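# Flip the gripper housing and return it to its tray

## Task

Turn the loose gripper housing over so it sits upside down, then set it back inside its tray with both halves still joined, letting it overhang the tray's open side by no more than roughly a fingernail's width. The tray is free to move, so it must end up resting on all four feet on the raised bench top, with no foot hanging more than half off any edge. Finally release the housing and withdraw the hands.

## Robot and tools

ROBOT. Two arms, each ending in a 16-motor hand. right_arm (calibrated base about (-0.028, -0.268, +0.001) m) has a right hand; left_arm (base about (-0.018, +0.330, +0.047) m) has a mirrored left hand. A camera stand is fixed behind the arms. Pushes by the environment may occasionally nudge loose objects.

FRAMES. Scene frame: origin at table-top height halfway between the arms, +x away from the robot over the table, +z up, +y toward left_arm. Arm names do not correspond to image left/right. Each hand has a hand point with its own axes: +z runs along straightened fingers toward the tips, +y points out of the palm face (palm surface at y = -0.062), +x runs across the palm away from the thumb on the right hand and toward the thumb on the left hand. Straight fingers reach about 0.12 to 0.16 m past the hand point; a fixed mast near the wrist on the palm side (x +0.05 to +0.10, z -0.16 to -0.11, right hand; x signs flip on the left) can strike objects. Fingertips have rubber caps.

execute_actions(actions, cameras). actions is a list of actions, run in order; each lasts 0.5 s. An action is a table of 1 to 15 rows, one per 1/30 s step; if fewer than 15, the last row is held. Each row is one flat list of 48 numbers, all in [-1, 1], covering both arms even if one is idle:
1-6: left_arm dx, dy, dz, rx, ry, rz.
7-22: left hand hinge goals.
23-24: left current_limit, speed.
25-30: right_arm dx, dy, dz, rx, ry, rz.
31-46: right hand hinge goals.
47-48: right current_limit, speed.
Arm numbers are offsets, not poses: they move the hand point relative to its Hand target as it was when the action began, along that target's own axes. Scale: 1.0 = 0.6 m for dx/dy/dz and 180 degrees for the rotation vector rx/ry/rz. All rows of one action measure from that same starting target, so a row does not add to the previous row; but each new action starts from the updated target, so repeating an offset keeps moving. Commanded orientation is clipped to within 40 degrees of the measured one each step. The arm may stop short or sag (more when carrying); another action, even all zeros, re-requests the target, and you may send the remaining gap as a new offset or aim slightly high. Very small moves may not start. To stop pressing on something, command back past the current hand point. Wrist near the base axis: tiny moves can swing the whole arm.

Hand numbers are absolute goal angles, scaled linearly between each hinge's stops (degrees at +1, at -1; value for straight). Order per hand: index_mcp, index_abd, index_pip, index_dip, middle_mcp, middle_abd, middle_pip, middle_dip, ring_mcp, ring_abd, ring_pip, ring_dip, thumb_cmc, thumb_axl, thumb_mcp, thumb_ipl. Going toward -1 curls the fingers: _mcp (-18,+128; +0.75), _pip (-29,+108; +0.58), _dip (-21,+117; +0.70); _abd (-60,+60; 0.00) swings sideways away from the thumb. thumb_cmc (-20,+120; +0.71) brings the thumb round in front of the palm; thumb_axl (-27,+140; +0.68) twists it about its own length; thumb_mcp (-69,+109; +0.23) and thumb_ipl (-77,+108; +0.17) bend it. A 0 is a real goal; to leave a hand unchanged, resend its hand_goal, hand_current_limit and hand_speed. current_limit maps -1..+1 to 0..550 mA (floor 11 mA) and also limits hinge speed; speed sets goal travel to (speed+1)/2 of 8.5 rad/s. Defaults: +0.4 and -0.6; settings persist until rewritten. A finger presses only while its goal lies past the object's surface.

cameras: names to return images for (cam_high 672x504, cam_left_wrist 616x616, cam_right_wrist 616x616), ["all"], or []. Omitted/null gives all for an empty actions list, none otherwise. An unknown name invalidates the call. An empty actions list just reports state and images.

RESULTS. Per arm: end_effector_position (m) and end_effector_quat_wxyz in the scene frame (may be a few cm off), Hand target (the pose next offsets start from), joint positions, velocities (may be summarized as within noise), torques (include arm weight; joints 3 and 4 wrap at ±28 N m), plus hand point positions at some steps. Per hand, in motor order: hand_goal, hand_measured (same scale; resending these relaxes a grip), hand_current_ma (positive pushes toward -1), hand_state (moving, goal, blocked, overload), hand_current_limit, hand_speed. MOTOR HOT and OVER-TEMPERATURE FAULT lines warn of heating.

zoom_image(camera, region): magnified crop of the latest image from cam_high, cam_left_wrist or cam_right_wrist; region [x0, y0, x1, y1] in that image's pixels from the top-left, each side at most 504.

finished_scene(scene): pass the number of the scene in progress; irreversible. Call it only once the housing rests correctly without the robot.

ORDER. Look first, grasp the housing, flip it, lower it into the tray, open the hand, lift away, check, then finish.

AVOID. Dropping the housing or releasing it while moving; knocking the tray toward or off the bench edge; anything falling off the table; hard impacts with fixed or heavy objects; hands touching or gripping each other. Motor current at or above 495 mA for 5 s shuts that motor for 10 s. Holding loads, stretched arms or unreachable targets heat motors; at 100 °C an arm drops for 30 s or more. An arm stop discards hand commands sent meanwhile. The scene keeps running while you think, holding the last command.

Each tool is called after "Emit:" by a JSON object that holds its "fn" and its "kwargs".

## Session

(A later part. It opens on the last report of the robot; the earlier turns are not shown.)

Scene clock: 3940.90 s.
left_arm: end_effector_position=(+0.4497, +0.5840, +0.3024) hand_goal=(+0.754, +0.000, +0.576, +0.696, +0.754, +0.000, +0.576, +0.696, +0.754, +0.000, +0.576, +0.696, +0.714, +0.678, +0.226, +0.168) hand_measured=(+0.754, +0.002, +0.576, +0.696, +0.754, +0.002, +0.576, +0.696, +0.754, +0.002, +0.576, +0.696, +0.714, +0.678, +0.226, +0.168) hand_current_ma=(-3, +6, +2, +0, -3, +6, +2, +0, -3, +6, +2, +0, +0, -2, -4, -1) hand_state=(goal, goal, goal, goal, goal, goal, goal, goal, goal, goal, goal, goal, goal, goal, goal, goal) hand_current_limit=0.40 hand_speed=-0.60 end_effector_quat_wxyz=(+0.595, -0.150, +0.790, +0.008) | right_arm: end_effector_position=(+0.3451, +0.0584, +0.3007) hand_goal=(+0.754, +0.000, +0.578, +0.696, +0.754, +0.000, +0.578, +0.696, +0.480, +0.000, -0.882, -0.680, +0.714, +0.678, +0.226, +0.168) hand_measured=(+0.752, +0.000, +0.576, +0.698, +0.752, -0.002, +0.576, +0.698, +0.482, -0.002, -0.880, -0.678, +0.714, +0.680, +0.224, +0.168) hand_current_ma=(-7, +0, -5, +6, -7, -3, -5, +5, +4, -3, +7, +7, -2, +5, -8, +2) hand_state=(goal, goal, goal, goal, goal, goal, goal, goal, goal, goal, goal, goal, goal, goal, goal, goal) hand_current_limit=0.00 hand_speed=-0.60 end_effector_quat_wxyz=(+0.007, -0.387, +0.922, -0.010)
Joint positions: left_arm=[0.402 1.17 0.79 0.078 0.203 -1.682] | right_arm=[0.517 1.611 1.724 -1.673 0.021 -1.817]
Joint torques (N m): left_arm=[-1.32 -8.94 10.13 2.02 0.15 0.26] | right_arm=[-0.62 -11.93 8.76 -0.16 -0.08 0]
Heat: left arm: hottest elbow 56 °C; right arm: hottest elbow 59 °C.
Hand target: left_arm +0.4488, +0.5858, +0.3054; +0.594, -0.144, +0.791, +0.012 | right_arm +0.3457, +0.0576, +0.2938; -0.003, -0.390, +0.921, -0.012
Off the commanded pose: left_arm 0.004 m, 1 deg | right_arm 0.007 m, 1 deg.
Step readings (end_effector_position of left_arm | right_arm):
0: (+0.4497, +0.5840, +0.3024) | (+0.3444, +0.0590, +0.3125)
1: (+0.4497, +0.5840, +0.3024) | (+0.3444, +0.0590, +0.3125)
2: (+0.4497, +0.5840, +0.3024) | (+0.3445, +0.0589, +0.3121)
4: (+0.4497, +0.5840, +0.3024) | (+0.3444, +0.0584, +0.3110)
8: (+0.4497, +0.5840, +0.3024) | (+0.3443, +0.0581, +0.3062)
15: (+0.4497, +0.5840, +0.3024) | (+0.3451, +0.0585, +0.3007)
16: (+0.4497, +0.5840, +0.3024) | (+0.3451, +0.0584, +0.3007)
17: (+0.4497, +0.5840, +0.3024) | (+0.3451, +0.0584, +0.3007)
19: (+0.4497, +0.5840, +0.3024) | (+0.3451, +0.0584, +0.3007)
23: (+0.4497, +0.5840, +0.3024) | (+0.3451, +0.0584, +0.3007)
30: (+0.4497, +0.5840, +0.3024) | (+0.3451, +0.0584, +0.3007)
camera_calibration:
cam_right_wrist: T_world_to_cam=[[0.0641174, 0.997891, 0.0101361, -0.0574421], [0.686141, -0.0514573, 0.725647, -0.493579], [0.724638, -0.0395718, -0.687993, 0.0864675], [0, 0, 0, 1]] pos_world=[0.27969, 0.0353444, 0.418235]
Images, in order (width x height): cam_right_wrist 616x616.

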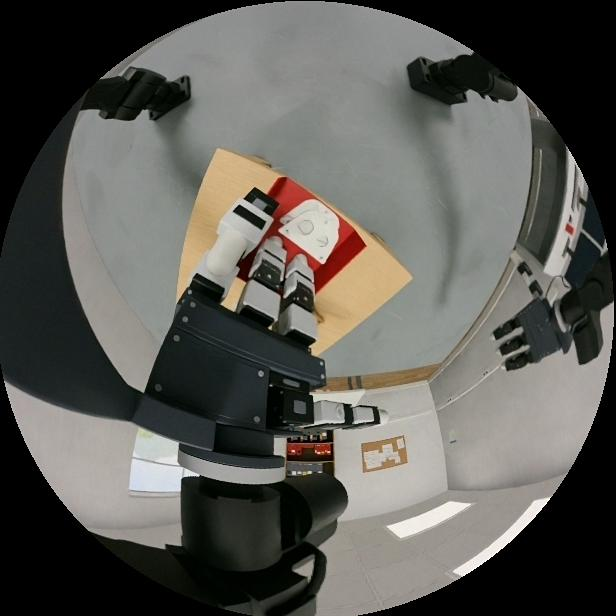

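Emit:
{"fn": "execute_actions", "kwargs": {"actions": [[[0,0,0,0,0,0,0.754,0,0.576,0.696,0.754,0,0.576,0.696,0.754,0,0.576,0.696,0.714,0.678,0.226,0.168,0.4,-0.6,0,0.022,0,0,0,0,0.754,0,0.577,0.696,0.754,0,0.577,0.696,0.48,0,-0.883,-0.681,0.714,0.678,0.226,0.168,0.0,-0.6]],[[0,0,0,0,0,0,0.754,0,0.576,0.696,0.754,0,0.576,0.696,0.754,0,0.576,0.696,0.714,0.678,0.226,0.168,0.4,-0.6,0,0.0,0,0,0,0,0.754,0,0.577,0.696,0.754,0,0.577,0.696,0.48,0,-0.883,-0.681,0.714,0.678,0.226,0.168,0.0,-0.6]]], "cameras": ["cam_right_wrist"]}}

Emit:
{"fn": "zoom_image", "kwargs": {"camera": "cam_right_wrist", "region": [230, 150, 380, 300]}}

Scene clock: 3948.13 s.
left_arm: end_effector_position=(+0.4497, +0.5840, +0.3024) hand_goal=(+0.754, +0.000, +0.576, +0.696, +0.754, +0.000, +0.576, +0.696, +0.754, +0.000, +0.576, +0.696, +0.714, +0.678, +0.226, +0.168) hand_measured=(+0.754, +0.002, +0.576, +0.696, +0.754, +0.002, +0.576, +0.696, +0.754, +0.002, +0.576, +0.696, +0.714, +0.678, +0.226, +0.168) hand_current_ma=(-3, +6, +2, +0, -3, +6, +2, +0, -3, +6, +2, +0, +0, -2, -4, -1) hand_state=(goal, goal, goal, goal, goal, goal, goal, goal, goal, goal, goal, goal, goal, goal, goal, goal) hand_current_limit=0.40 hand_speed=-0.60 end_effector_quat_wxyz=(+0.595, -0.150, +0.790, +0.008) | right_arm: end_effector_position=(+0.3370, +0.0655, +0.2967) hand_goal=(+0.754, +0.000, +0.578, +0.696, +0.754, +0.000, +0.578, +0.696, +0.480, +0.000, -0.882, -0.680, +0.714, +0.678, +0.226, +0.168) hand_measured=(+0.752, +0.000, +0.576, +0.698, +0.752, -0.002, +0.576, +0.698, +0.482, -0.002, -0.880, -0.678, +0.714, +0.680, +0.224, +0.168) hand_current_ma=(-6, +0, -5, +6, -7, -3, -5, +5, +4, -3, +7, +7, -2, +5, -8, +2) hand_state=(goal, goal, goal, goal, goal, goal, goal, goal, goal, goal, goal, goal, goal, goal, goal, goal) hand_current_limit=0.00 hand_speed=-0.60 end_effector_quat_wxyz=(+0.002, -0.393, +0.920, -0.011)
Joint positions: left_arm=[0.402 1.17 0.79 0.078 0.203 -1.682] | right_arm=[0.538 1.611 1.714 -1.673 0.022 -1.808]
Joint torques (N m): left_arm=[-1.26 -9.88 10.1 2.13 0.15 0.3] | right_arm=[-0.32 -12.28 8.59 -0.09 -0.1 0.16]
Heat: left arm: hottest elbow 56 °C; right arm: hottest elbow 58 °C.
Hand target: left_arm +0.4488, +0.5858, +0.3054; +0.594, -0.144, +0.791, +0.012 | right_arm +0.3361, +0.0669, +0.2936; -0.003, -0.391, +0.920, -0.012
Off the commanded pose: left_arm 0.004 m, 1 deg | right_arm 0.004 m, 1 deg.
Step readings (end_effector_position of left_arm | right_arm):
0: (+0.4497, +0.5840, +0.3024) | (+0.3451, +0.0584, +0.3007)
1: (+0.4497, +0.5840, +0.3024) | (+0.3451, +0.0584, +0.3007)
2: (+0.4497, +0.5840, +0.3024) | (+0.3450, +0.0586, +0.3007)
4: (+0.4497, +0.5840, +0.3024) | (+0.3441, +0.0589, +0.2998)
8: (+0.4497, +0.5840, +0.3024) | (+0.3397, +0.0623, +0.2973)
15: (+0.4497, +0.5840, +0.3024) | (+0.3369, +0.0654, +0.2967)
16: (+0.4497, +0.5840, +0.3024) | (+0.3369, +0.0654, +0.2967)
17: (+0.4497, +0.5840, +0.3024) | (+0.3369, +0.0654, +0.2967)
19: (+0.4497, +0.5840, +0.3024) | (+0.3369, +0.0654, +0.2967)
23: (+0.4497, +0.5840, +0.3024) | (+0.3370, +0.0654, +0.2967)
30: (+0.4497, +0.5840, +0.3024) | (+0.3370, +0.0655, +0.2967)
camera_calibration:
cam_right_wrist: T_world_to_cam=[[0.0519287, 0.998644, 0.00371206, -0.0578984], [0.6926, -0.038692, 0.720284, -0.486154], [0.71945, -0.0348324, -0.69367, 0.0930429], [0, 0, 0, 1]] pos_world=[0.272777, 0.0422505, 0.414925]
Images, in order (width x height): cam_right_wrist 616x616.

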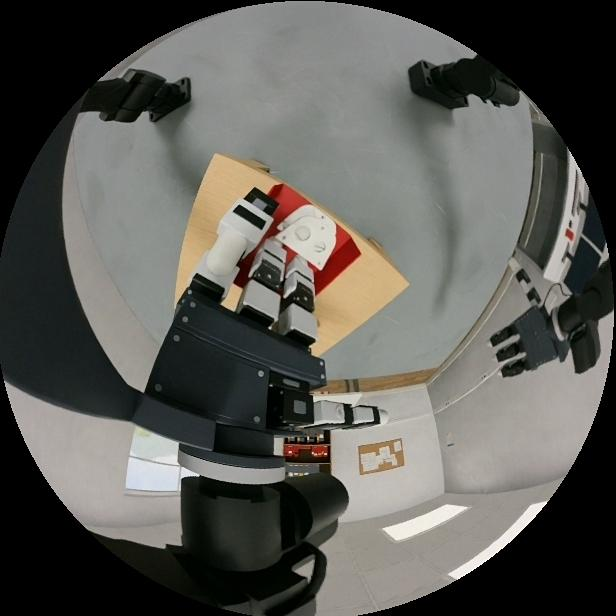

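Scaled by 3.360 from the camera's 616x616 image, which has a finer 880x880 frame.

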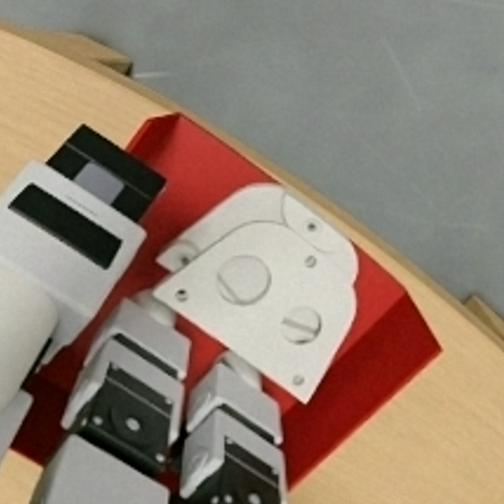

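Emit:
{"fn": "execute_actions", "kwargs": {"actions": [[[0,0,0,0,0,0,0.754,0,0.576,0.696,0.754,0,0.576,0.696,0.754,0,0.576,0.696,0.714,0.678,0.226,0.168,0.4,-0.6,0,0.015,-0.006,0,0,0,0.754,0,0.577,0.696,0.754,0,0.577,0.696,0.48,0,-0.883,-0.681,0.714,0.678,0.226,0.168,0.2,-0.6]],[[0,0,0,0,0,0,0.754,0,0.576,0.696,0.754,0,0.576,0.696,0.754,0,0.576,0.696,0.714,0.678,0.226,0.168,0.4,-0.6,0,0.0,0,0,0,0,0.754,0,0.577,0.696,0.754,0,0.577,0.696,0.48,0,-0.883,-0.681,0.714,0.678,0.226,0.168,0.2,-0.6]]], "cameras": ["cam_right_wrist"]}}

Emit:
{"fn": "zoom_image", "kwargs": {"camera": "cam_right_wrist", "region": [230, 150, 380, 300]}}

Scene clock: 3955.77 s.
left_arm: end_effector_position=(+0.4497, +0.5840, +0.3024) hand_goal=(+0.754, +0.000, +0.576, +0.696, +0.754, +0.000, +0.576, +0.696, +0.754, +0.000, +0.576, +0.696, +0.714, +0.678, +0.226, +0.168) hand_measured=(+0.754, +0.002, +0.576, +0.696, +0.754, +0.002, +0.576, +0.696, +0.754, +0.002, +0.576, +0.696, +0.714, +0.678, +0.226, +0.168) hand_current_ma=(-3, +6, +2, +0, -3, +6, +2, +0, -3, +6, +2, +0, +0, -2, -4, -1) hand_state=(goal, goal, goal, goal, goal, goal, goal, goal, goal, goal, goal, goal, goal, goal, goal, goal) hand_current_limit=0.40 hand_speed=-0.60 end_effector_quat_wxyz=(+0.595, -0.150, +0.790, +0.008) | right_arm: end_effector_position=(+0.3328, +0.0722, +0.2967) hand_goal=(+0.754, +0.000, +0.578, +0.696, +0.754, +0.000, +0.578, +0.696, +0.480, +0.000, -0.882, -0.680, +0.714, +0.678, +0.226, +0.168) hand_measured=(+0.752, +0.000, +0.576, +0.698, +0.752, -0.002, +0.576, +0.698, +0.482, -0.002, -0.880, -0.678, +0.714, +0.680, +0.224, +0.168) hand_current_ma=(-5, +0, -5, +6, -6, -3, -5, +5, +4, -3, +7, +7, -2, +5, -8, +2) hand_state=(goal, goal, goal, goal, goal, goal, goal, goal, goal, goal, goal, goal, goal, goal, goal, goal) hand_current_limit=0.20 hand_speed=-0.60 end_effector_quat_wxyz=(+0.002, -0.392, +0.920, -0.011)
Joint positions: left_arm=[0.402 1.17 0.79 0.078 0.203 -1.682] | right_arm=[0.555 1.611 1.714 -1.673 0.022 -1.79]
Joint torques (N m): left_arm=[-1.14 -10.05 10.14 1.98 0.15 0.31] | right_arm=[-0.56 -13.22 8.55 -0.21 -0.15 0.16]
Heat: left arm: hottest elbow 56 °C; right arm: hottest elbow 57 °C.
Hand target: left_arm +0.4488, +0.5858, +0.3054; +0.594, -0.144, +0.791, +0.012 | right_arm +0.3296, +0.0733, +0.2970; -0.003, -0.391, +0.920, -0.012
Off the commanded pose: left_arm 0.004 m, 1 deg | right_arm 0.003 m, 1 deg.
joint sent to its limit (right arm) — joint 4 (wrist pitch), lower limit. The joint targets still meet the commanded pose.
Step readings (end_effector_position of left_arm | right_arm):
0: (+0.4497, +0.5840, +0.3024) | (+0.3370, +0.0655, +0.2967)
1: (+0.4497, +0.5840, +0.3024) | (+0.3370, +0.0655, +0.2967)
2: (+0.4497, +0.5840, +0.3024) | (+0.3370, +0.0657, +0.2967)
4: (+0.4497, +0.5840, +0.3024) | (+0.3366, +0.0665, +0.2967)
8: (+0.4497, +0.5840, +0.3024) | (+0.3340, +0.0701, +0.2967)
15: (+0.4497, +0.5840, +0.3024) | (+0.3327, +0.0722, +0.2967)
16: (+0.4497, +0.5840, +0.3024) | (+0.3327, +0.0722, +0.2967)
17: (+0.4497, +0.5840, +0.3024) | (+0.3327, +0.0722, +0.2967)
19: (+0.4497, +0.5840, +0.3024) | (+0.3328, +0.0722, +0.2967)
23: (+0.4497, +0.5840, +0.3024) | (+0.3328, +0.0722, +0.2967)
30: (+0.4497, +0.5840, +0.3024) | (+0.3328, +0.0722, +0.2967)
camera_calibration:
cam_right_wrist: T_world_to_cam=[[0.0534766, 0.998561, 0.00392106, -0.0650687], [0.692302, -0.0399045, 0.720504, -0.482932], [0.719624, -0.0358155, -0.69344, 0.0962102], [0, 0, 0, 1]] pos_world=[0.268579, 0.0491497, 0.414925]
Images, in order (width x height): cam_right_wrist 616x616.

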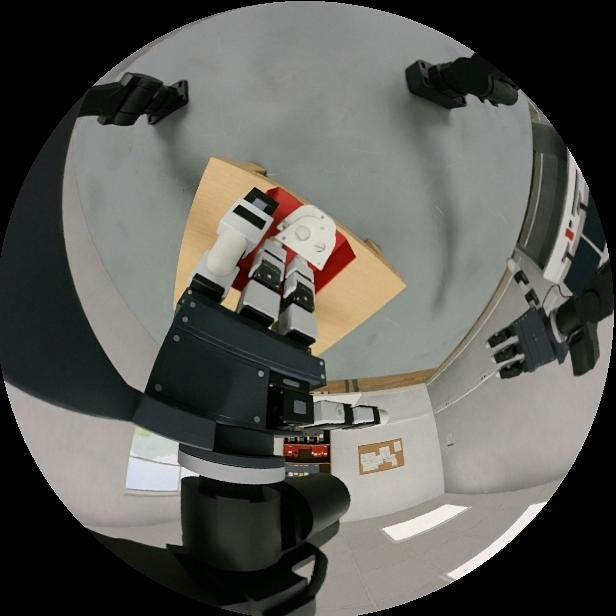

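Scaled by 3.360 from the camera's 616x616 image, which has a finer 880x880 frame.

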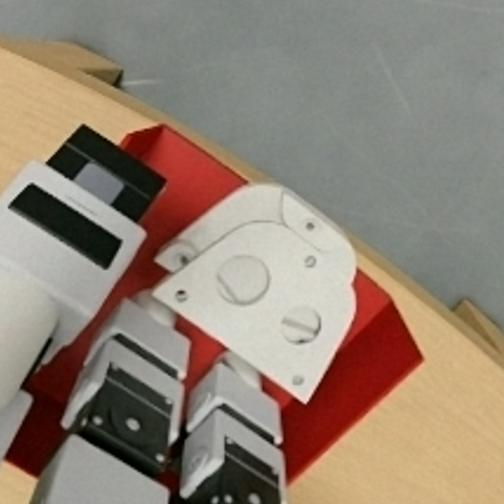

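Emit:
{"fn": "execute_actions", "kwargs": {"actions": [[[0,0,0,0,0,0,0.754,0,0.576,0.696,0.754,0,0.576,0.696,0.754,0,0.576,0.696,0.714,0.678,0.226,0.168,0.4,-0.6,0,-0.012,-0.04,0,0,0,0.754,0,0.577,0.696,0.754,0,0.577,0.696,0.48,0,-0.883,-0.681,0.714,0.678,0.226,0.168,0.2,-0.6]],[[0,0,0,0,0,0,0.754,0,0.576,0.696,0.754,0,0.576,0.696,0.754,0,0.576,0.696,0.714,0.678,0.226,0.168,0.4,-0.6,0,0,-0.1,0,0,0,0.754,0,0.577,0.696,0.754,0,0.577,0.696,0.48,0,-0.883,-0.681,0.714,0.678,0.226,0.168,0.2,-0.6]],[[0,0,0,0,0,0,0.754,0,0.576,0.696,0.754,0,0.576,0.696,0.754,0,0.576,0.696,0.714,0.678,0.226,0.168,0.4,-0.6,0,0.02,-0.08,0.1437,-0.0176,-0.0218,0.754,0,0.577,0.696,0.754,0,0.577,0.696,0.95,0,-0.883,-0.681,0.714,0.678,0.226,0.168,0.2,-0.6]],[[0,0,0,0,0,0,0.754,0,0.576,0.696,0.754,0,0.576,0.696,0.754,0,0.576,0.696,0.714,0.678,0.226,0.168,0.4,-0.6,0,0,0,0.1437,-0.0176,-0.0218,0.754,0,0.577,0.696,0.754,0,0.577,0.696,0.95,0,-0.883,-0.681,-0.572,0.678,0.226,0.168,0.2,-0.6]],[[0,0,0,0,0,0,0.754,0,0.576,0.696,0.754,0,0.576,0.696,0.754,0,0.576,0.696,0.714,0.678,0.226,0.168,0.4,-0.6,0,0,0,0.1437,-0.0176,-0.0218,0.206,0,-0.225,0.696,0.206,0,-0.225,0.696,0.95,0,-0.883,-0.681,-0.572,0.678,0.226,0.168,0.2,-0.6]]], "cameras": ["cam_high","cam_right_wrist"]}}

Scene clock: 3999.73 s.
left_arm: end_effector_position=(+0.4497, +0.5840, +0.3024) hand_goal=(+0.754, +0.000, +0.576, +0.696, +0.754, +0.000, +0.576, +0.696, +0.754, +0.000, +0.576, +0.696, +0.714, +0.678, +0.226, +0.168) hand_measured=(+0.754, +0.002, +0.576, +0.696, +0.754, +0.002, +0.576, +0.696, +0.754, +0.002, +0.576, +0.696, +0.714, +0.678, +0.226, +0.168) hand_current_ma=(-3, +6, +2, +0, -3, +6, +2, +0, -3, +6, +2, +0, +0, -2, -4, -1) hand_state=(goal, goal, goal, goal, goal, goal, goal, goal, goal, goal, goal, goal, goal, goal, goal, goal) hand_current_limit=0.40 hand_speed=-0.60 end_effector_quat_wxyz=(+0.595, -0.150, +0.790, +0.008) | right_arm: end_effector_position=(+0.3232, +0.0801, +0.4303) hand_goal=(+0.206, +0.000, -0.224, +0.696, +0.206, +0.000, -0.224, +0.696, +0.950, +0.000, -0.882, -0.680, -0.572, +0.678, +0.226, +0.168) hand_measured=(+0.202, +0.000, -0.220, +0.698, +0.202, -0.002, -0.220, +0.698, +0.940, -0.002, -0.880, -0.678, -0.570, +0.680, +0.224, +0.168) hand_current_ma=(-9, +0, +9, +6, -9, -3, +9, +5, -34, -3, +7, +7, +6, +5, -8, +2) hand_state=(goal, goal, goal, goal, goal, goal, goal, goal, goal, goal, goal, goal, goal, goal, goal, goal) hand_current_limit=0.20 hand_speed=-0.60 end_effector_quat_wxyz=(+0.339, -0.416, +0.651, -0.537)
Joint positions: left_arm=[0.402 1.17 0.79 0.078 0.203 -1.682] | right_arm=[1.065 1.499 1.781 -1.676 1.372 -1.757]
Joint torques (N m): left_arm=[-1.32 -8.59 10.24 1.89 0.17 0.27] | right_arm=[-1.32 -10.93 8.83 0.17 0.89 0.19]
Heat: left arm: hottest elbow 56 °C; right arm: hottest elbow 55 °C.
Hand target: left_arm +0.4488, +0.5858, +0.3054; +0.594, -0.144, +0.791, +0.012 | right_arm +0.3258, +0.0799, +0.4288; +0.310, -0.392, +0.665, -0.554
Off the commanded pose: left_arm 0.004 m, 1 deg | right_arm 0.003 m, 5 deg.
joint sent to its limit (right arm) — joint 4 (wrist pitch), lower limit. The joint targets are off in orientation, not in position.
Step readings (end_effector_position of left_arm | right_arm):
0: (+0.4497, +0.5840, +0.3024) | (+0.3328, +0.0722, +0.2967)
1: (+0.4497, +0.5840, +0.3024) | (+0.3328, +0.0722, +0.2967)
2: (+0.4497, +0.5840, +0.3024) | (+0.3327, +0.0724, +0.2968)
4: (+0.4497, +0.5840, +0.3024) | (+0.3325, +0.0728, +0.2971)
8: (+0.4497, +0.5840, +0.3024) | (+0.3329, +0.0723, +0.2975)
15: (+0.4497, +0.5840, +0.3024) | (+0.3330, +0.0715, +0.2992)
16: (+0.4497, +0.5840, +0.3024) | (+0.3328, +0.0715, +0.2997)
17: (+0.4497, +0.5840, +0.3024) | (+0.3323, +0.0717, +0.3011)
19: (+0.4497, +0.5840, +0.3024) | (+0.3309, +0.0716, +0.3061)
23: (+0.4497, +0.5840, +0.3024) | (+0.3279, +0.0701, +0.3293)
30: (+0.4497, +0.5840, +0.3024) | (+0.3270, +0.0691, +0.3629)
31: (+0.4497, +0.5840, +0.3024) | (+0.3281, +0.0681, +0.3634)
32: (+0.4497, +0.5840, +0.3024) | (+0.3331, +0.0622, +0.3608)
34: (+0.4497, +0.5840, +0.3024) | (+0.3424, +0.0534, +0.3588)
38: (+0.4497, +0.5840, +0.3024) | (+0.3350, +0.0675, +0.3821)
45: (+0.4497, +0.5840, +0.3024) | (+0.3191, +0.0804, +0.4106)
46: (+0.4497, +0.5840, +0.3024) | (+0.3212, +0.0784, +0.4110)
47: (+0.4497, +0.5840, +0.3024) | (+0.3286, +0.0708, +0.4111)
49: (+0.4497, +0.5840, +0.3024) | (+0.3413, +0.0582, +0.4141)
53: (+0.4497, +0.5840, +0.3024) | (+0.3324, +0.0692, +0.4232)
60: (+0.4497, +0.5840, +0.3024) | (+0.3203, +0.0818, +0.4271)
61: (+0.4497, +0.5840, +0.3024) | (+0.3223, +0.0798, +0.4282)
62: (+0.4497, +0.5840, +0.3024) | (+0.3293, +0.0728, +0.4334)
64: (+0.4497, +0.5840, +0.3024) | (+0.3397, +0.0615, +0.4446)
68: (+0.4497, +0.5840, +0.3024) | (+0.3293, +0.0704, +0.4453)
75: (+0.4497, +0.5840, +0.3024) | (+0.3214, +0.0812, +0.4297)
camera_calibration:
cam_right_wrist: T_world_to_cam=[[0.185244, 0.745696, -0.640017, 0.181852], [-0.345015, 0.659181, 0.668165, -0.270411], [0.920136, 0.0970419, 0.379385, -0.340973], [0, 0, 0, 1]] pos_world=[0.186759, 0.075732, 0.426428]
Images, in order (width x height): cam_high 672x504, cam_right_wrist 616x616.

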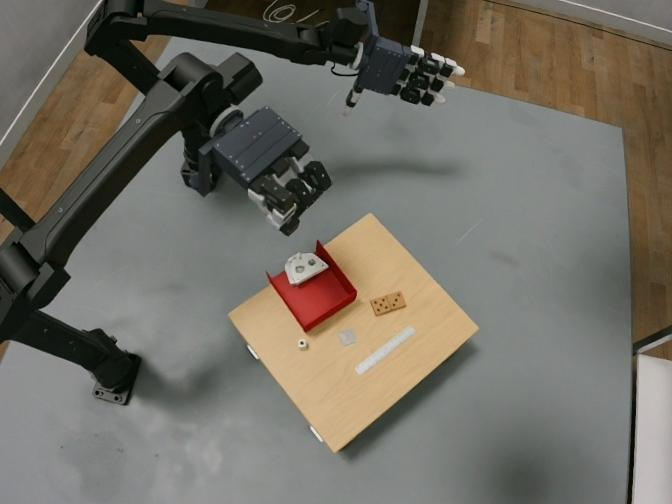

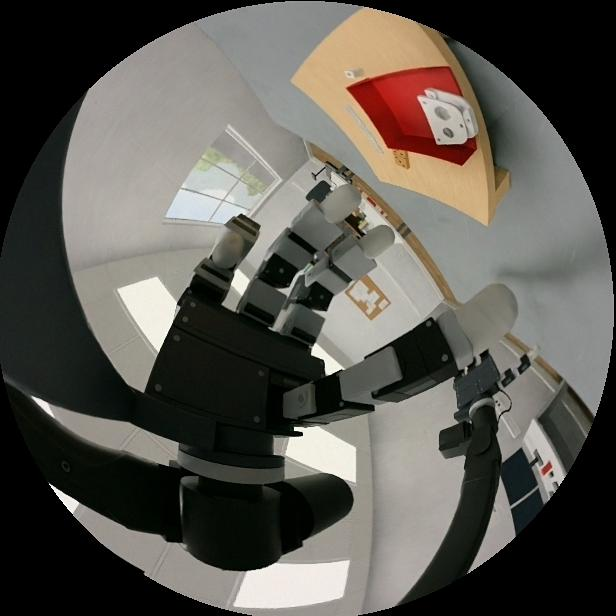

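Emit:
{"fn": "execute_actions", "kwargs": {"actions": [[[0,0,0,0,0,0,0.754,0,0.576,0.696,0.754,0,0.576,0.696,0.754,0,0.576,0.696,0.714,0.678,0.226,0.168,0.4,-0.6,0.0082,0.049,0.064,0,0,0,0.206,0,-0.225,0.696,0.206,0,-0.225,0.696,0.95,0,-0.883,-0.681,-0.572,0.678,0.226,0.168,0.2,-0.6]],[[0,0,0,0,0,0,0.754,0,0.576,0.696,0.754,0,0.576,0.696,0.754,0,0.576,0.696,0.714,0.678,0.226,0.168,0.4,-0.6,0.0082,0.049,0.064,0,0,0,0.206,0,-0.225,0.696,0.206,0,-0.225,0.696,0.95,0,-0.883,-0.681,-0.572,0.678,0.226,0.168,0.2,-0.6]],[[0,0,0,0,0,0,0.754,0,0.576,0.696,0.754,0,0.576,0.696,0.754,0,0.576,0.696,0.714,0.678,0.226,0.168,0.4,-0.6,0.0082,0.049,0.064,0,0,0,0.206,0,-0.225,0.696,0.206,0,-0.225,0.696,0.95,0,-0.883,-0.681,-0.572,0.678,0.226,0.168,0.2,-0.6]]], "cameras": ["cam_right_wrist"]}}

Emit:
{"fn": "zoom_image", "kwargs": {"camera": "cam_right_wrist", "region": [330, 80, 550, 300]}}

Scene clock: 4008.93 s.
left_arm: end_effector_position=(+0.4497, +0.5840, +0.3024) hand_goal=(+0.754, +0.000, +0.576, +0.696, +0.754, +0.000, +0.576, +0.696, +0.754, +0.000, +0.576, +0.696, +0.714, +0.678, +0.226, +0.168) hand_measured=(+0.754, +0.002, +0.576, +0.696, +0.754, +0.002, +0.576, +0.696, +0.754, +0.002, +0.576, +0.696, +0.714, +0.678, +0.226, +0.168) hand_current_ma=(-3, +6, +2, +0, -3, +6, +2, +0, -3, +6, +2, +0, +0, -2, -4, -1) hand_state=(goal, goal, goal, goal, goal, goal, goal, goal, goal, goal, goal, goal, goal, goal, goal, goal) hand_current_limit=0.40 hand_speed=-0.60 end_effector_quat_wxyz=(+0.595, -0.150, +0.790, +0.008) | right_arm: end_effector_position=(+0.4017, +0.0177, +0.3122) hand_goal=(+0.206, +0.000, -0.224, +0.696, +0.206, +0.000, -0.224, +0.696, +0.950, +0.000, -0.882, -0.680, -0.572, +0.678, +0.226, +0.168) hand_measured=(+0.202, +0.000, -0.222, +0.698, +0.202, -0.002, -0.222, +0.698, +0.940, -0.002, -0.880, -0.678, -0.570, +0.680, +0.224, +0.168) hand_current_ma=(-9, +0, +7, +6, -9, -3, +7, +5, -34, -3, +7, +7, +5, +5, -7, +2) hand_state=(goal, goal, goal, goal, goal, goal, goal, goal, goal, goal, goal, goal, goal, goal, goal, goal) hand_current_limit=0.20 hand_speed=-0.60 end_effector_quat_wxyz=(+0.286, -0.381, +0.676, -0.562)
Joint positions: left_arm=[0.402 1.17 0.79 0.078 0.203 -1.682] | right_arm=[0.851 1.453 1.408 -1.07 1.342 -2.079]
Joint torques (N m): left_arm=[-1.49 -9.05 10.35 2.07 0.15 0.25] | right_arm=[-0.32 -12.86 9.1 1.28 0.69 -0.04]
Heat: left arm: hottest elbow 56 °C; right arm: hottest elbow 55 °C.
Hand target: left_arm +0.4488, +0.5858, +0.3054; +0.594, -0.144, +0.791, +0.012 | right_arm +0.4004, +0.0171, +0.3203; +0.310, -0.392, +0.666, -0.554
Off the commanded pose: left_arm 0.004 m, 1 deg | right_arm 0.008 m, 3 deg.
joint sent to its limit (right arm) — joint 6 (wrist roll), lower limit. The joint targets are off in orientation, not in position.
Step readings (end_effector_position of left_arm | right_arm):
0: (+0.4497, +0.5840, +0.3024) | (+0.3232, +0.0801, +0.4303)
1: (+0.4497, +0.5840, +0.3024) | (+0.3235, +0.0798, +0.4300)
2: (+0.4497, +0.5840, +0.3024) | (+0.3252, +0.0781, +0.4284)
4: (+0.4497, +0.5840, +0.3024) | (+0.3284, +0.0735, +0.4208)
8: (+0.4497, +0.5840, +0.3024) | (+0.3400, +0.0584, +0.4006)
15: (+0.4497, +0.5840, +0.3024) | (+0.3482, +0.0525, +0.3942)
16: (+0.4497, +0.5840, +0.3024) | (+0.3484, +0.0528, +0.3940)
17: (+0.4497, +0.5840, +0.3024) | (+0.3503, +0.0533, +0.3919)
19: (+0.4497, +0.5840, +0.3024) | (+0.3550, +0.0536, +0.3833)
23: (+0.4497, +0.5840, +0.3024) | (+0.3679, +0.0444, +0.3570)
30: (+0.4497, +0.5840, +0.3024) | (+0.3797, +0.0429, +0.3435)
31: (+0.4497, +0.5840, +0.3024) | (+0.3798, +0.0433, +0.3429)
32: (+0.4497, +0.5840, +0.3024) | (+0.3810, +0.0428, +0.3417)
34: (+0.4497, +0.5840, +0.3024) | (+0.3837, +0.0404, +0.3363)
38: (+0.4497, +0.5840, +0.3024) | (+0.3950, +0.0269, +0.3191)
45: (+0.4497, +0.5840, +0.3024) | (+0.4036, +0.0199, +0.3046)
camera_calibration:
cam_right_wrist: T_world_to_cam=[[0.269908, 0.695903, -0.665484, 0.113042], [-0.231288, 0.717756, 0.656759, -0.166485], [0.934696, -0.0233461, 0.354682, -0.358412], [0, 0, 0, 1]] pos_world=[0.265989, 0.0324617, 0.31169]
Images, in order (width x height): cam_right_wrist 616x616.

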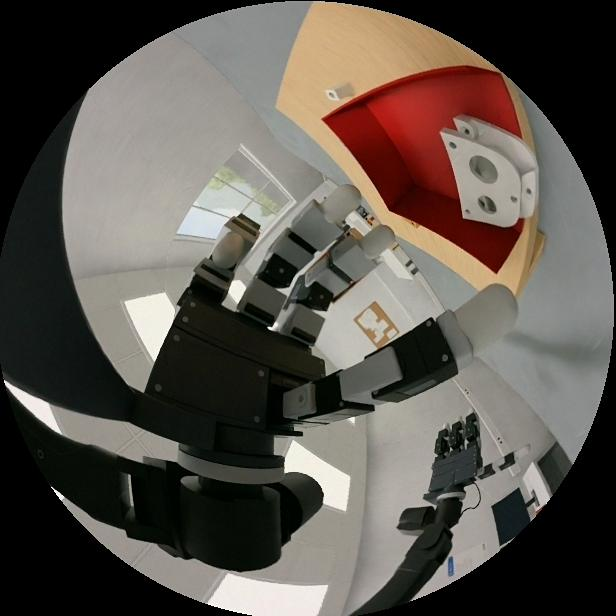

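Scaled by 2.291 from the camera's 616x616 image, which has a finer 880x880 frame.

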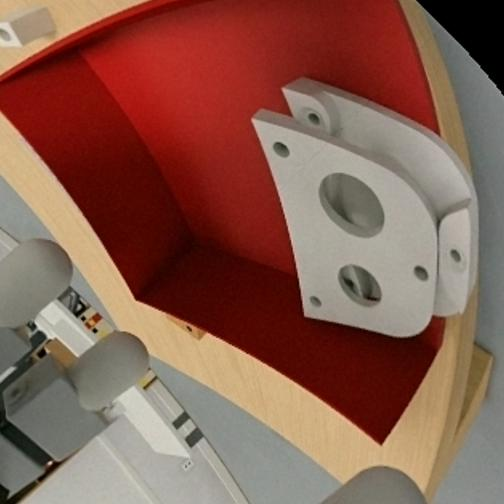

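Emit:
{"fn": "execute_actions", "kwargs": {"actions": [[[0,0,0,0,0,0,0.754,0,0.576,0.696,0.754,0,0.576,0.696,0.754,0,0.576,0.696,0.714,0.678,0.226,0.168,0.4,-0.6,-0.0098,0.0739,0.013,0,0,0,0.206,0,-0.225,0.696,0.206,0,-0.225,0.696,0.95,0,-0.883,-0.681,-0.572,0.678,0.226,0.168,0.2,-0.6]],[[0,0,0,0,0,0,0.754,0,0.576,0.696,0.754,0,0.576,0.696,0.754,0,0.576,0.696,0.714,0.678,0.226,0.168,0.4,-0.6,0,0.0326,0.007,0,0,0,0.206,0,-0.225,0.696,0.206,0,-0.225,0.696,0.95,0,-0.883,-0.681,-0.572,0.678,0.226,0.168,0.2,-0.6]],[[0,0,0,0,0,0,0.754,0,0.576,0.696,0.754,0,0.576,0.696,0.754,0,0.576,0.696,0.714,0.678,0.226,0.168,0.4,-0.6,0,0,0,0,0,0,0.206,0,-0.225,0.696,0.206,0,-0.225,0.696,0.95,0,-0.883,-0.681,-0.572,0.678,0.226,0.168,0.2,-0.6]]], "cameras": ["cam_right_wrist"]}}

Emit:
{"fn": "zoom_image", "kwargs": {"camera": "cam_right_wrist", "region": [330, 100, 530, 300]}}

Scene clock: 4030.80 s.
left_arm: end_effector_position=(+0.4497, +0.5840, +0.3024) hand_goal=(+0.754, +0.000, +0.576, +0.696, +0.754, +0.000, +0.576, +0.696, +0.754, +0.000, +0.576, +0.696, +0.714, +0.678, +0.226, +0.168) hand_measured=(+0.754, +0.002, +0.576, +0.696, +0.754, +0.002, +0.576, +0.696, +0.754, +0.002, +0.576, +0.696, +0.714, +0.678, +0.226, +0.168) hand_current_ma=(-3, +6, +2, +0, -3, +6, +2, +0, -3, +6, +2, +0, +0, -2, -4, -1) hand_state=(goal, goal, goal, goal, goal, goal, goal, goal, goal, goal, goal, goal, goal, goal, goal, goal) hand_current_limit=0.40 hand_speed=-0.60 end_effector_quat_wxyz=(+0.595, -0.150, +0.790, +0.008) | right_arm: end_effector_position=(+0.4005, +0.0172, +0.2605) hand_goal=(+0.206, +0.000, -0.224, +0.696, +0.206, +0.000, -0.224, +0.696, +0.950, +0.000, -0.882, -0.680, -0.572, +0.678, +0.226, +0.168) hand_measured=(+0.202, +0.000, -0.222, +0.698, +0.202, -0.002, -0.222, +0.698, +0.940, -0.002, -0.880, -0.678, -0.570, +0.680, +0.224, +0.168) hand_current_ma=(-9, +0, +7, +6, -9, -3, +7, +5, -34, -3, +7, +7, +5, +5, -7, +2) hand_state=(goal, goal, goal, goal, goal, goal, goal, goal, goal, goal, goal, goal, goal, goal, goal, goal) hand_current_limit=0.20 hand_speed=-0.60 end_effector_quat_wxyz=(+0.297, -0.374, +0.680, -0.557)
Joint positions: left_arm=[0.402 1.17 0.79 0.078 0.203 -1.682] | right_arm=[0.851 1.452 1.265 -0.899 1.338 -2.08]
Joint torques (N m): left_arm=[-0.91 -9.11 10.24 1.96 0.17 0.26] | right_arm=[-0.5 -9.82 9.14 1.31 0.79 0.01]
Heat: left arm: hottest elbow 56 °C; right arm: hottest elbow 57 °C.
Hand target: left_arm +0.4488, +0.5858, +0.3054; +0.594, -0.144, +0.791, +0.012 | right_arm +0.4023, +0.0213, +0.2553; +0.310, -0.392, +0.666, -0.554
Off the commanded pose: left_arm 0.004 m, 1 deg | right_arm 0.007 m, 3 deg.
joint sent to its limit (right arm) — joint 6 (wrist roll), lower limit. The joint targets are off in orientation, not in position.
Step readings (end_effector_position of left_arm | right_arm):
0: (+0.4497, +0.5840, +0.3024) | (+0.4017, +0.0177, +0.3122)
1: (+0.4497, +0.5840, +0.3024) | (+0.4017, +0.0177, +0.3118)
2: (+0.4497, +0.5840, +0.3024) | (+0.4023, +0.0184, +0.3098)
4: (+0.4497, +0.5840, +0.3024) | (+0.4028, +0.0190, +0.3025)
8: (+0.4497, +0.5840, +0.3024) | (+0.3996, +0.0161, +0.2798)
15: (+0.4497, +0.5840, +0.3024) | (+0.4004, +0.0171, +0.2757)
16: (+0.4497, +0.5840, +0.3024) | (+0.4005, +0.0173, +0.2758)
17: (+0.4497, +0.5840, +0.3024) | (+0.4008, +0.0176, +0.2749)
19: (+0.4497, +0.5840, +0.3024) | (+0.4016, +0.0185, +0.2724)
23: (+0.4497, +0.5840, +0.3024) | (+0.4001, +0.0167, +0.2628)
30: (+0.4497, +0.5840, +0.3024) | (+0.4004, +0.0170, +0.2604)
31: (+0.4497, +0.5840, +0.3024) | (+0.4004, +0.0171, +0.2604)
32: (+0.4497, +0.5840, +0.3024) | (+0.4004, +0.0171, +0.2604)
34: (+0.4497, +0.5840, +0.3024) | (+0.4005, +0.0171, +0.2605)
38: (+0.4497, +0.5840, +0.3024) | (+0.4005, +0.0172, +0.2605)
45: (+0.4497, +0.5840, +0.3024) | (+0.4005, +0.0172, +0.2605)
camera_calibration:
cam_right_wrist: T_world_to_cam=[[0.27821, 0.712671, -0.643972, 0.0701185], [-0.243009, 0.700853, 0.670635, -0.130953], [0.929272, -0.0300865, 0.36817, -0.340184], [0, 0, 0, 1]] pos_world=[0.264793, 0.0315725, 0.258222]
Images, in order (width x height): cam_right_wrist 616x616.

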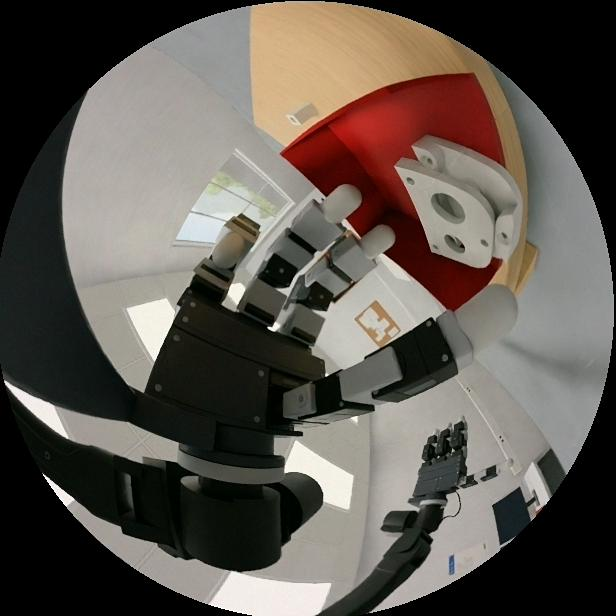

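Scaled by 2.520 from the camera's 616x616 image, which has a finer 880x880 frame.

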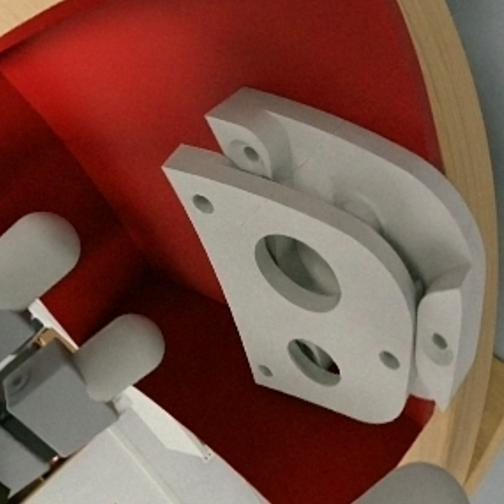

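Emit:
{"fn": "execute_actions", "kwargs": {"actions": []}}

Scene clock: 4056.80 s.
left_arm: end_effector_position=(+0.4497, +0.5840, +0.3024) hand_goal=(+0.754, +0.000, +0.576, +0.696, +0.754, +0.000, +0.576, +0.696, +0.754, +0.000, +0.576, +0.696, +0.714, +0.678, +0.226, +0.168) hand_measured=(+0.754, +0.002, +0.576, +0.696, +0.754, +0.002, +0.576, +0.696, +0.754, +0.002, +0.576, +0.696, +0.714, +0.678, +0.226, +0.168) hand_current_ma=(-3, +6, +2, +0, -3, +6, +2, +0, -3, +6, +2, +0, +0, -2, -4, -1) hand_state=(goal, goal, goal, goal, goal, goal, goal, goal, goal, goal, goal, goal, goal, goal, goal, goal) hand_current_limit=0.40 hand_speed=-0.60 end_effector_quat_wxyz=(+0.595, -0.150, +0.790, +0.008) | right_arm: end_effector_position=(+0.4005, +0.0172, +0.2605) hand_goal=(+0.206, +0.000, -0.224, +0.696, +0.206, +0.000, -0.224, +0.696, +0.950, +0.000, -0.882, -0.680, -0.572, +0.678, +0.226, +0.168) hand_measured=(+0.202, +0.000, -0.222, +0.698, +0.202, -0.002, -0.222, +0.698, +0.940, -0.002, -0.880, -0.678, -0.570, +0.680, +0.224, +0.168) hand_current_ma=(-9, +0, +7, +6, -9, -3, +7, +5, -34, -3, +7, +7, +5, +5, -7, +2) hand_state=(goal, goal, goal, goal, goal, goal, goal, goal, goal, goal, goal, goal, goal, goal, goal, goal) hand_current_limit=0.20 hand_speed=-0.60 end_effector_quat_wxyz=(+0.297, -0.374, +0.680, -0.557)
Joint positions: left_arm=[0.402 1.17 0.79 0.078 0.203 -1.682] | right_arm=[0.851 1.452 1.265 -0.899 1.338 -2.08]
Joint velocities: within noise
Joint torques (N m): left_arm=[-1.2 -9.47 10.18 1.95 0.15 0.27] | right_arm=[-0.32 -10.11 9.1 1.35 0.77 -0.03]
Heat: left arm: hottest elbow 56 °C; right arm: hottest elbow 55 °C.
Hand target: left_arm +0.4488, +0.5858, +0.3054; +0.594, -0.144, +0.791, +0.012 | right_arm +0.4023, +0.0213, +0.2553; +0.310, -0.392, +0.666, -0.554
Off the commanded pose: left_arm 0.004 m, 1 deg | right_arm 0.007 m, 3 deg.
camera_calibration:
cam_left_wrist: T_world_to_cam=[[0.353332, -0.433055, 0.829229, -0.186069], [-0.658349, -0.744856, -0.108471, 0.719194], [0.66463, -0.507596, -0.548283, 0.285613], [0, 0, 0, 1]] pos_world=[0.349398, 0.600094, 0.388902]
cam_right_wrist: T_world_to_cam=[[0.27821, 0.712671, -0.643972, 0.0701185], [-0.243009, 0.700853, 0.670635, -0.130953], [0.929272, -0.0300865, 0.36817, -0.340184], [0, 0, 0, 1]] pos_world=[0.264793, 0.0315725, 0.258222]

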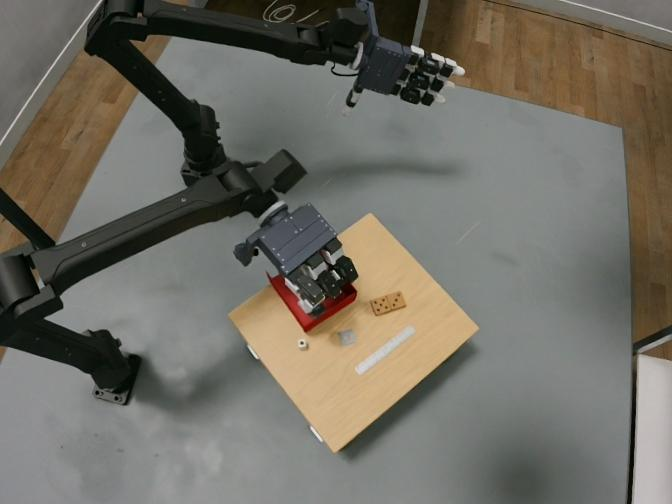

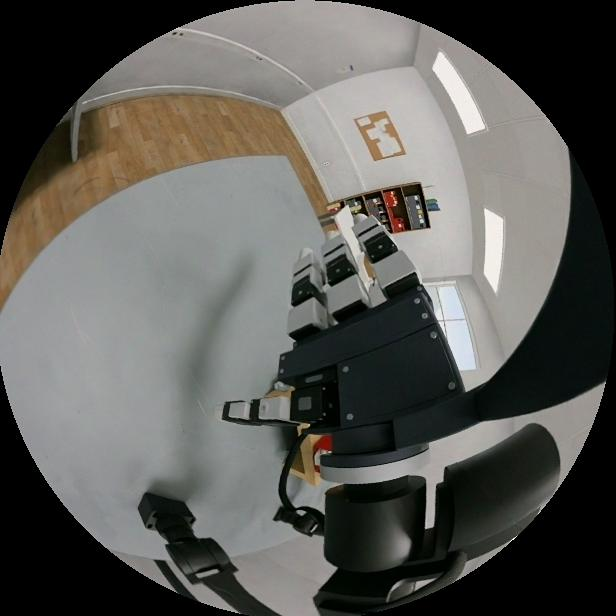

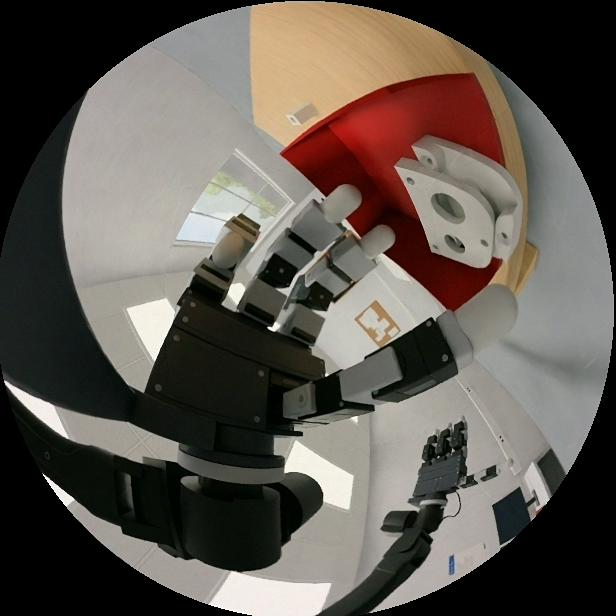

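Emit:
{"fn": "execute_actions", "kwargs": {"actions": [[[0,0,0,0,0,0,0.754,0,0.576,0.696,0.754,0,0.576,0.696,0.754,0,0.576,0.696,0.714,0.678,0.226,0.168,0.4,-0.6,-0.0027,0.0272,0.0002,0,0,0,0.206,0,-0.225,0.696,0.206,0,-0.225,0.696,0.95,0,-0.883,-0.681,-0.572,0.678,0.226,0.168,0.2,-0.6]]], "cameras": ["cam_right_wrist"]}}

Scene clock: 4064.17 s.
left_arm: end_effector_position=(+0.4497, +0.5840, +0.3024) hand_goal=(+0.754, +0.000, +0.576, +0.696, +0.754, +0.000, +0.576, +0.696, +0.754, +0.000, +0.576, +0.696, +0.714, +0.678, +0.226, +0.168) hand_measured=(+0.754, +0.002, +0.576, +0.696, +0.754, +0.002, +0.576, +0.696, +0.754, +0.002, +0.576, +0.696, +0.714, +0.678, +0.226, +0.168) hand_current_ma=(-3, +6, +2, +0, -3, +6, +2, +0, -3, +6, +2, +0, +0, -2, -4, -1) hand_state=(goal, goal, goal, goal, goal, goal, goal, goal, goal, goal, goal, goal, goal, goal, goal, goal) hand_current_limit=0.40 hand_speed=-0.60 end_effector_quat_wxyz=(+0.595, -0.150, +0.790, +0.008) | right_arm: end_effector_position=(+0.3994, +0.0188, +0.2443) hand_goal=(+0.206, +0.000, -0.224, +0.696, +0.206, +0.000, -0.224, +0.696, +0.950, +0.000, -0.882, -0.680, -0.572, +0.678, +0.226, +0.168) hand_measured=(+0.202, +0.000, -0.222, +0.698, +0.202, -0.002, -0.222, +0.698, +0.940, -0.002, -0.880, -0.678, -0.570, +0.680, +0.224, +0.168) hand_current_ma=(-9, +0, +7, +6, -9, -3, +7, +5, -34, -3, +7, +7, +5, +5, -7, +2) hand_state=(goal, goal, goal, goal, goal, goal, goal, goal, goal, goal, goal, goal, goal, goal, goal, goal) hand_current_limit=0.20 hand_speed=-0.60 end_effector_quat_wxyz=(+0.298, -0.375, +0.679, -0.556)
Joint positions: left_arm=[0.402 1.17 0.79 0.078 0.203 -1.682] | right_arm=[0.854 1.46 1.231 -0.857 1.338 -2.08]
Joint torques (N m): left_arm=[-0.79 -9.29 10.25 2 0.18 0.26] | right_arm=[-0.21 -9.82 9.14 1.24 0.8 -0.02]
Heat: left arm: hottest elbow 56 °C; right arm: hottest elbow 55 °C.
Hand target: left_arm +0.4488, +0.5858, +0.3054; +0.594, -0.144, +0.791, +0.012 | right_arm +0.4003, +0.0238, +0.2393; +0.310, -0.392, +0.666, -0.554
Off the commanded pose: left_arm 0.004 m, 1 deg | right_arm 0.007 m, 3 deg.
joint sent to its limit (right arm) — joint 6 (wrist roll), lower limit. The joint targets still meet the commanded pose.
Step readings (end_effector_position of left_arm | right_arm):
0: (+0.4497, +0.5840, +0.3024) | (+0.4005, +0.0172, +0.2605)
1: (+0.4497, +0.5840, +0.3024) | (+0.4005, +0.0172, +0.2604)
2: (+0.4497, +0.5840, +0.3024) | (+0.4007, +0.0174, +0.2597)
4: (+0.4497, +0.5840, +0.3024) | (+0.4008, +0.0183, +0.2573)
8: (+0.4497, +0.5840, +0.3024) | (+0.3992, +0.0177, +0.2486)
15: (+0.4497, +0.5840, +0.3024) | (+0.3993, +0.0187, +0.2442)
camera_calibration:
cam_right_wrist: T_world_to_cam=[[0.27544, 0.713725, -0.643995, 0.0599098], [-0.245721, 0.699926, 0.670615, -0.120379], [0.929384, -0.0264711, 0.368164, -0.333307], [0, 0, 0, 1]] pos_world=[0.263689, 0.0326744, 0.242022]
Images, in order (width x height): cam_right_wrist 616x616.

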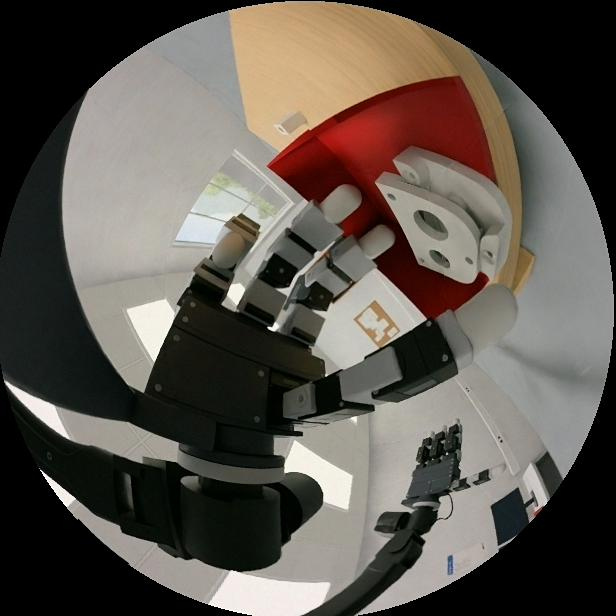

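Emit:
{"fn": "zoom_image", "kwargs": {"camera": "cam_right_wrist", "region": [300, 120, 540, 320]}}

Scaled by 2.100 from the camera's 616x616 image, which has a finer 880x880 frame.

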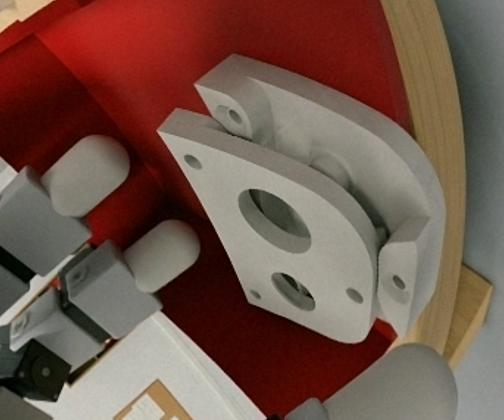

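Emit:
{"fn": "execute_actions", "kwargs": {"actions": [[[0,0,0,0,0,0,0.754,0,0.576,0.696,0.754,0,0.576,0.696,0.754,0,0.576,0.696,0.714,0.678,0.226,0.168,0.4,-0.6,-0.003,0.0095,-0.0093,0,0,0,0.206,0,-0.225,0.696,0.206,0,-0.225,0.696,0.95,0,-0.883,-0.681,-0.572,0.678,0.226,0.168,0.2,-0.6]]], "cameras": ["cam_right_wrist"]}}

Scene clock: 4106.63 s.
left_arm: end_effector_position=(+0.4497, +0.5840, +0.3024) hand_goal=(+0.754, +0.000, +0.576, +0.696, +0.754, +0.000, +0.576, +0.696, +0.754, +0.000, +0.576, +0.696, +0.714, +0.678, +0.226, +0.168) hand_measured=(+0.754, +0.002, +0.576, +0.696, +0.754, +0.002, +0.576, +0.696, +0.754, +0.002, +0.576, +0.696, +0.714, +0.678, +0.226, +0.168) hand_current_ma=(-3, +6, +2, +0, -3, +6, +2, +0, -3, +6, +2, +0, +0, -2, -4, -1) hand_state=(goal, goal, goal, goal, goal, goal, goal, goal, goal, goal, goal, goal, goal, goal, goal, goal) hand_current_limit=0.40 hand_speed=-0.60 end_effector_quat_wxyz=(+0.595, -0.150, +0.790, +0.008) | right_arm: end_effector_position=(+0.3943, +0.0249, +0.2404) hand_goal=(+0.206, +0.000, -0.224, +0.696, +0.206, +0.000, -0.224, +0.696, +0.950, +0.000, -0.882, -0.680, -0.572, +0.678, +0.226, +0.168) hand_measured=(+0.202, +0.000, -0.222, +0.698, +0.202, -0.002, -0.222, +0.698, +0.940, -0.002, -0.880, -0.678, -0.570, +0.680, +0.224, +0.168) hand_current_ma=(-9, +0, +7, +6, -9, -3, +7, +5, -34, -3, +7, +7, +5, +5, -7, +2) hand_state=(goal, goal, goal, goal, goal, goal, goal, goal, goal, goal, goal, goal, goal, goal, goal, goal) hand_current_limit=0.20 hand_speed=-0.60 end_effector_quat_wxyz=(+0.303, -0.380, +0.676, -0.554)
Joint positions: left_arm=[0.402 1.17 0.79 0.078 0.203 -1.682] | right_arm=[0.871 1.46 1.219 -0.843 1.341 -2.08]
Joint torques (N m): left_arm=[-0.15 -9.17 10.24 1.96 0.17 0.27] | right_arm=[-0.38 -9.64 8.96 1.24 0.83 0]
Heat: left arm: hottest elbow 56 °C; right arm: hottest elbow 54 °C.
Hand target: left_arm +0.4488, +0.5858, +0.3054; +0.594, -0.144, +0.791, +0.012 | right_arm +0.3954, +0.0287, +0.2348; +0.311, -0.392, +0.666, -0.554
Off the commanded pose: left_arm 0.004 m, 1 deg | right_arm 0.007 m, 2 deg.
joint sent to its limit (right arm) — joint 6 (wrist roll), lower limit. The joint targets still meet the commanded pose.
Step readings (end_effector_position of left_arm | right_arm):
0: (+0.4497, +0.5840, +0.3024) | (+0.3994, +0.0188, +0.2443)
1: (+0.4497, +0.5840, +0.3024) | (+0.3993, +0.0190, +0.2443)
2: (+0.4497, +0.5840, +0.3024) | (+0.3994, +0.0192, +0.2444)
4: (+0.4497, +0.5840, +0.3024) | (+0.3988, +0.0202, +0.2438)
8: (+0.4497, +0.5840, +0.3024) | (+0.3955, +0.0232, +0.2409)
15: (+0.4497, +0.5840, +0.3024) | (+0.3943, +0.0249, +0.2404)
camera_calibration:
cam_right_wrist: T_world_to_cam=[[0.266451, 0.717587, -0.643485, 0.0577593], [-0.258552, 0.696366, 0.669497, -0.11799], [0.928523, -0.0120136, 0.371081, -0.327587], [0, 0, 0, 1]] pos_world=[0.258275, 0.0367817, 0.237723]
Images, in order (width x height): cam_right_wrist 616x616.

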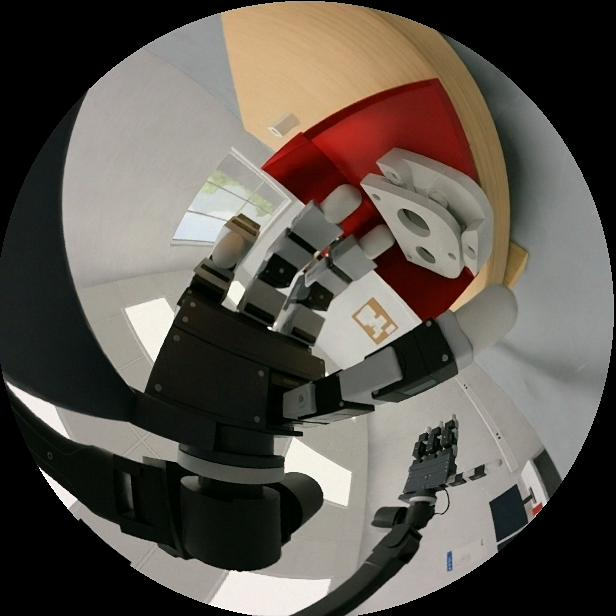

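Emit:
{"fn": "execute_actions", "kwargs": {"actions": [[[0,0,0,0,0,0,0.754,0,0.576,0.696,0.754,0,0.576,0.696,0.754,0,0.576,0.696,0.714,0.678,0.226,0.168,0.4,-0.6,0,0,0,0,0,0,0.15,0,-0.225,0.696,0.1,0,-0.225,0.696,0.95,0,-0.883,-0.681,-0.572,0.678,0.11,0.168,0.1,-0.92]],[[0,0,0,0,0,0,0.754,0,0.576,0.696,0.754,0,0.576,0.696,0.754,0,0.576,0.696,0.714,0.678,0.226,0.168,0.4,-0.6,0,0,0,0,0,0,0.15,0,-0.225,0.696,0.1,0,-0.225,0.696,0.95,0,-0.883,-0.681,-0.572,0.678,0.11,0.168,0.1,-0.92]]], "cameras": ["cam_right_wrist"]}}

Scene clock: 4112.77 s.
left_arm: end_effector_position=(+0.4497, +0.5840, +0.3024) hand_goal=(+0.754, +0.000, +0.576, +0.696, +0.754, +0.000, +0.576, +0.696, +0.754, +0.000, +0.576, +0.696, +0.714, +0.678, +0.226, +0.168) hand_measured=(+0.754, +0.002, +0.576, +0.696, +0.754, +0.002, +0.576, +0.696, +0.754, +0.002, +0.576, +0.696, +0.714, +0.678, +0.226, +0.168) hand_current_ma=(-3, +6, +2, +0, -3, +6, +2, +0, -3, +6, +2, +0, +0, -2, -4, -1) hand_state=(goal, goal, goal, goal, goal, goal, goal, goal, goal, goal, goal, goal, goal, goal, goal, goal) hand_current_limit=0.40 hand_speed=-0.60 end_effector_quat_wxyz=(+0.595, -0.150, +0.790, +0.008) | right_arm: end_effector_position=(+0.3943, +0.0249, +0.2405) hand_goal=(+0.150, +0.000, -0.224, +0.696, +0.100, +0.000, -0.224, +0.696, +0.950, +0.000, -0.882, -0.680, -0.572, +0.678, +0.110, +0.168) hand_measured=(+0.148, +0.000, -0.222, +0.698, +0.098, -0.002, -0.222, +0.698, +0.940, -0.002, -0.880, -0.678, -0.570, +0.680, +0.112, +0.168) hand_current_ma=(-4, +0, +7, +6, -3, -3, +7, +5, -34, -3, +7, +7, +5, +5, +6, +2) hand_state=(goal, goal, goal, goal, goal, goal, goal, goal, goal, goal, goal, goal, goal, goal, goal, goal) hand_current_limit=0.10 hand_speed=-0.92 end_effector_quat_wxyz=(+0.303, -0.380, +0.676, -0.555)
Joint positions: left_arm=[0.402 1.17 0.79 0.078 0.203 -1.682] | right_arm=[0.871 1.46 1.219 -0.843 1.341 -2.08]
Joint torques (N m): left_arm=[-1.26 -9.52 10.22 2 0.18 0.29] | right_arm=[-0.56 -10.11 8.9 1.21 0.82 -0.03]
Heat: left arm: hottest elbow 56 °C; right arm: hottest elbow 54 °C.
Hand target: left_arm +0.4488, +0.5858, +0.3054; +0.594, -0.144, +0.791, +0.012 | right_arm +0.3954, +0.0287, +0.2348; +0.311, -0.392, +0.666, -0.554
Off the commanded pose: left_arm 0.004 m, 1 deg | right_arm 0.007 m, 2 deg.
joint sent to its limit (right arm) — joint 6 (wrist roll), lower limit. The joint targets still meet the commanded pose.
Step readings (end_effector_position of left_arm | right_arm):
0: (+0.4497, +0.5840, +0.3024) | (+0.3943, +0.0249, +0.2404)
1: (+0.4497, +0.5840, +0.3024) | (+0.3943, +0.0249, +0.2404)
2: (+0.4497, +0.5840, +0.3024) | (+0.3943, +0.0249, +0.2405)
4: (+0.4497, +0.5840, +0.3024) | (+0.3943, +0.0249, +0.2405)
8: (+0.4497, +0.5840, +0.3024) | (+0.3943, +0.0249, +0.2405)
15: (+0.4497, +0.5840, +0.3024) | (+0.3943, +0.0249, +0.2405)
16: (+0.4497, +0.5840, +0.3024) | (+0.3943, +0.0249, +0.2405)
17: (+0.4497, +0.5840, +0.3024) | (+0.3943, +0.0249, +0.2405)
19: (+0.4497, +0.5840, +0.3024) | (+0.3943, +0.0249, +0.2405)
23: (+0.4497, +0.5840, +0.3024) | (+0.3943, +0.0249, +0.2405)
30: (+0.4497, +0.5840, +0.3024) | (+0.3943, +0.0249, +0.2405)
camera_calibration:
cam_right_wrist: T_world_to_cam=[[0.266715, 0.717446, -0.643532, 0.0577717], [-0.258583, 0.696509, 0.669336, -0.118016], [0.928438, -0.0121159, 0.371289, -0.327648], [0, 0, 0, 1]] pos_world=[0.258276, 0.0367815, 0.237823]
Images, in order (width x height): cam_right_wrist 616x616.

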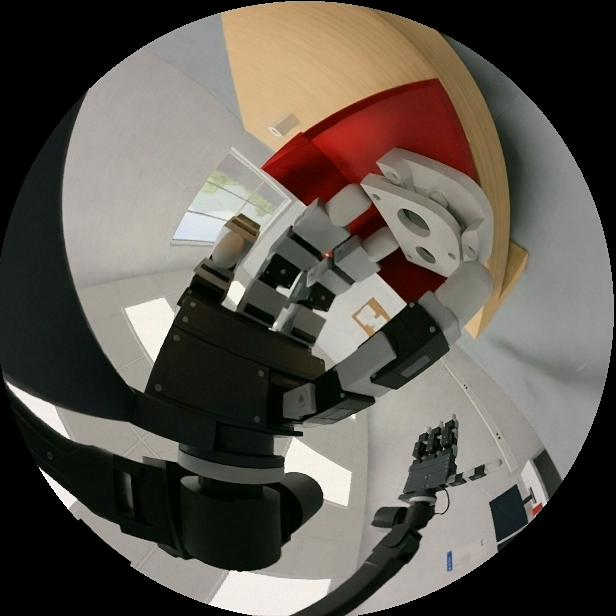

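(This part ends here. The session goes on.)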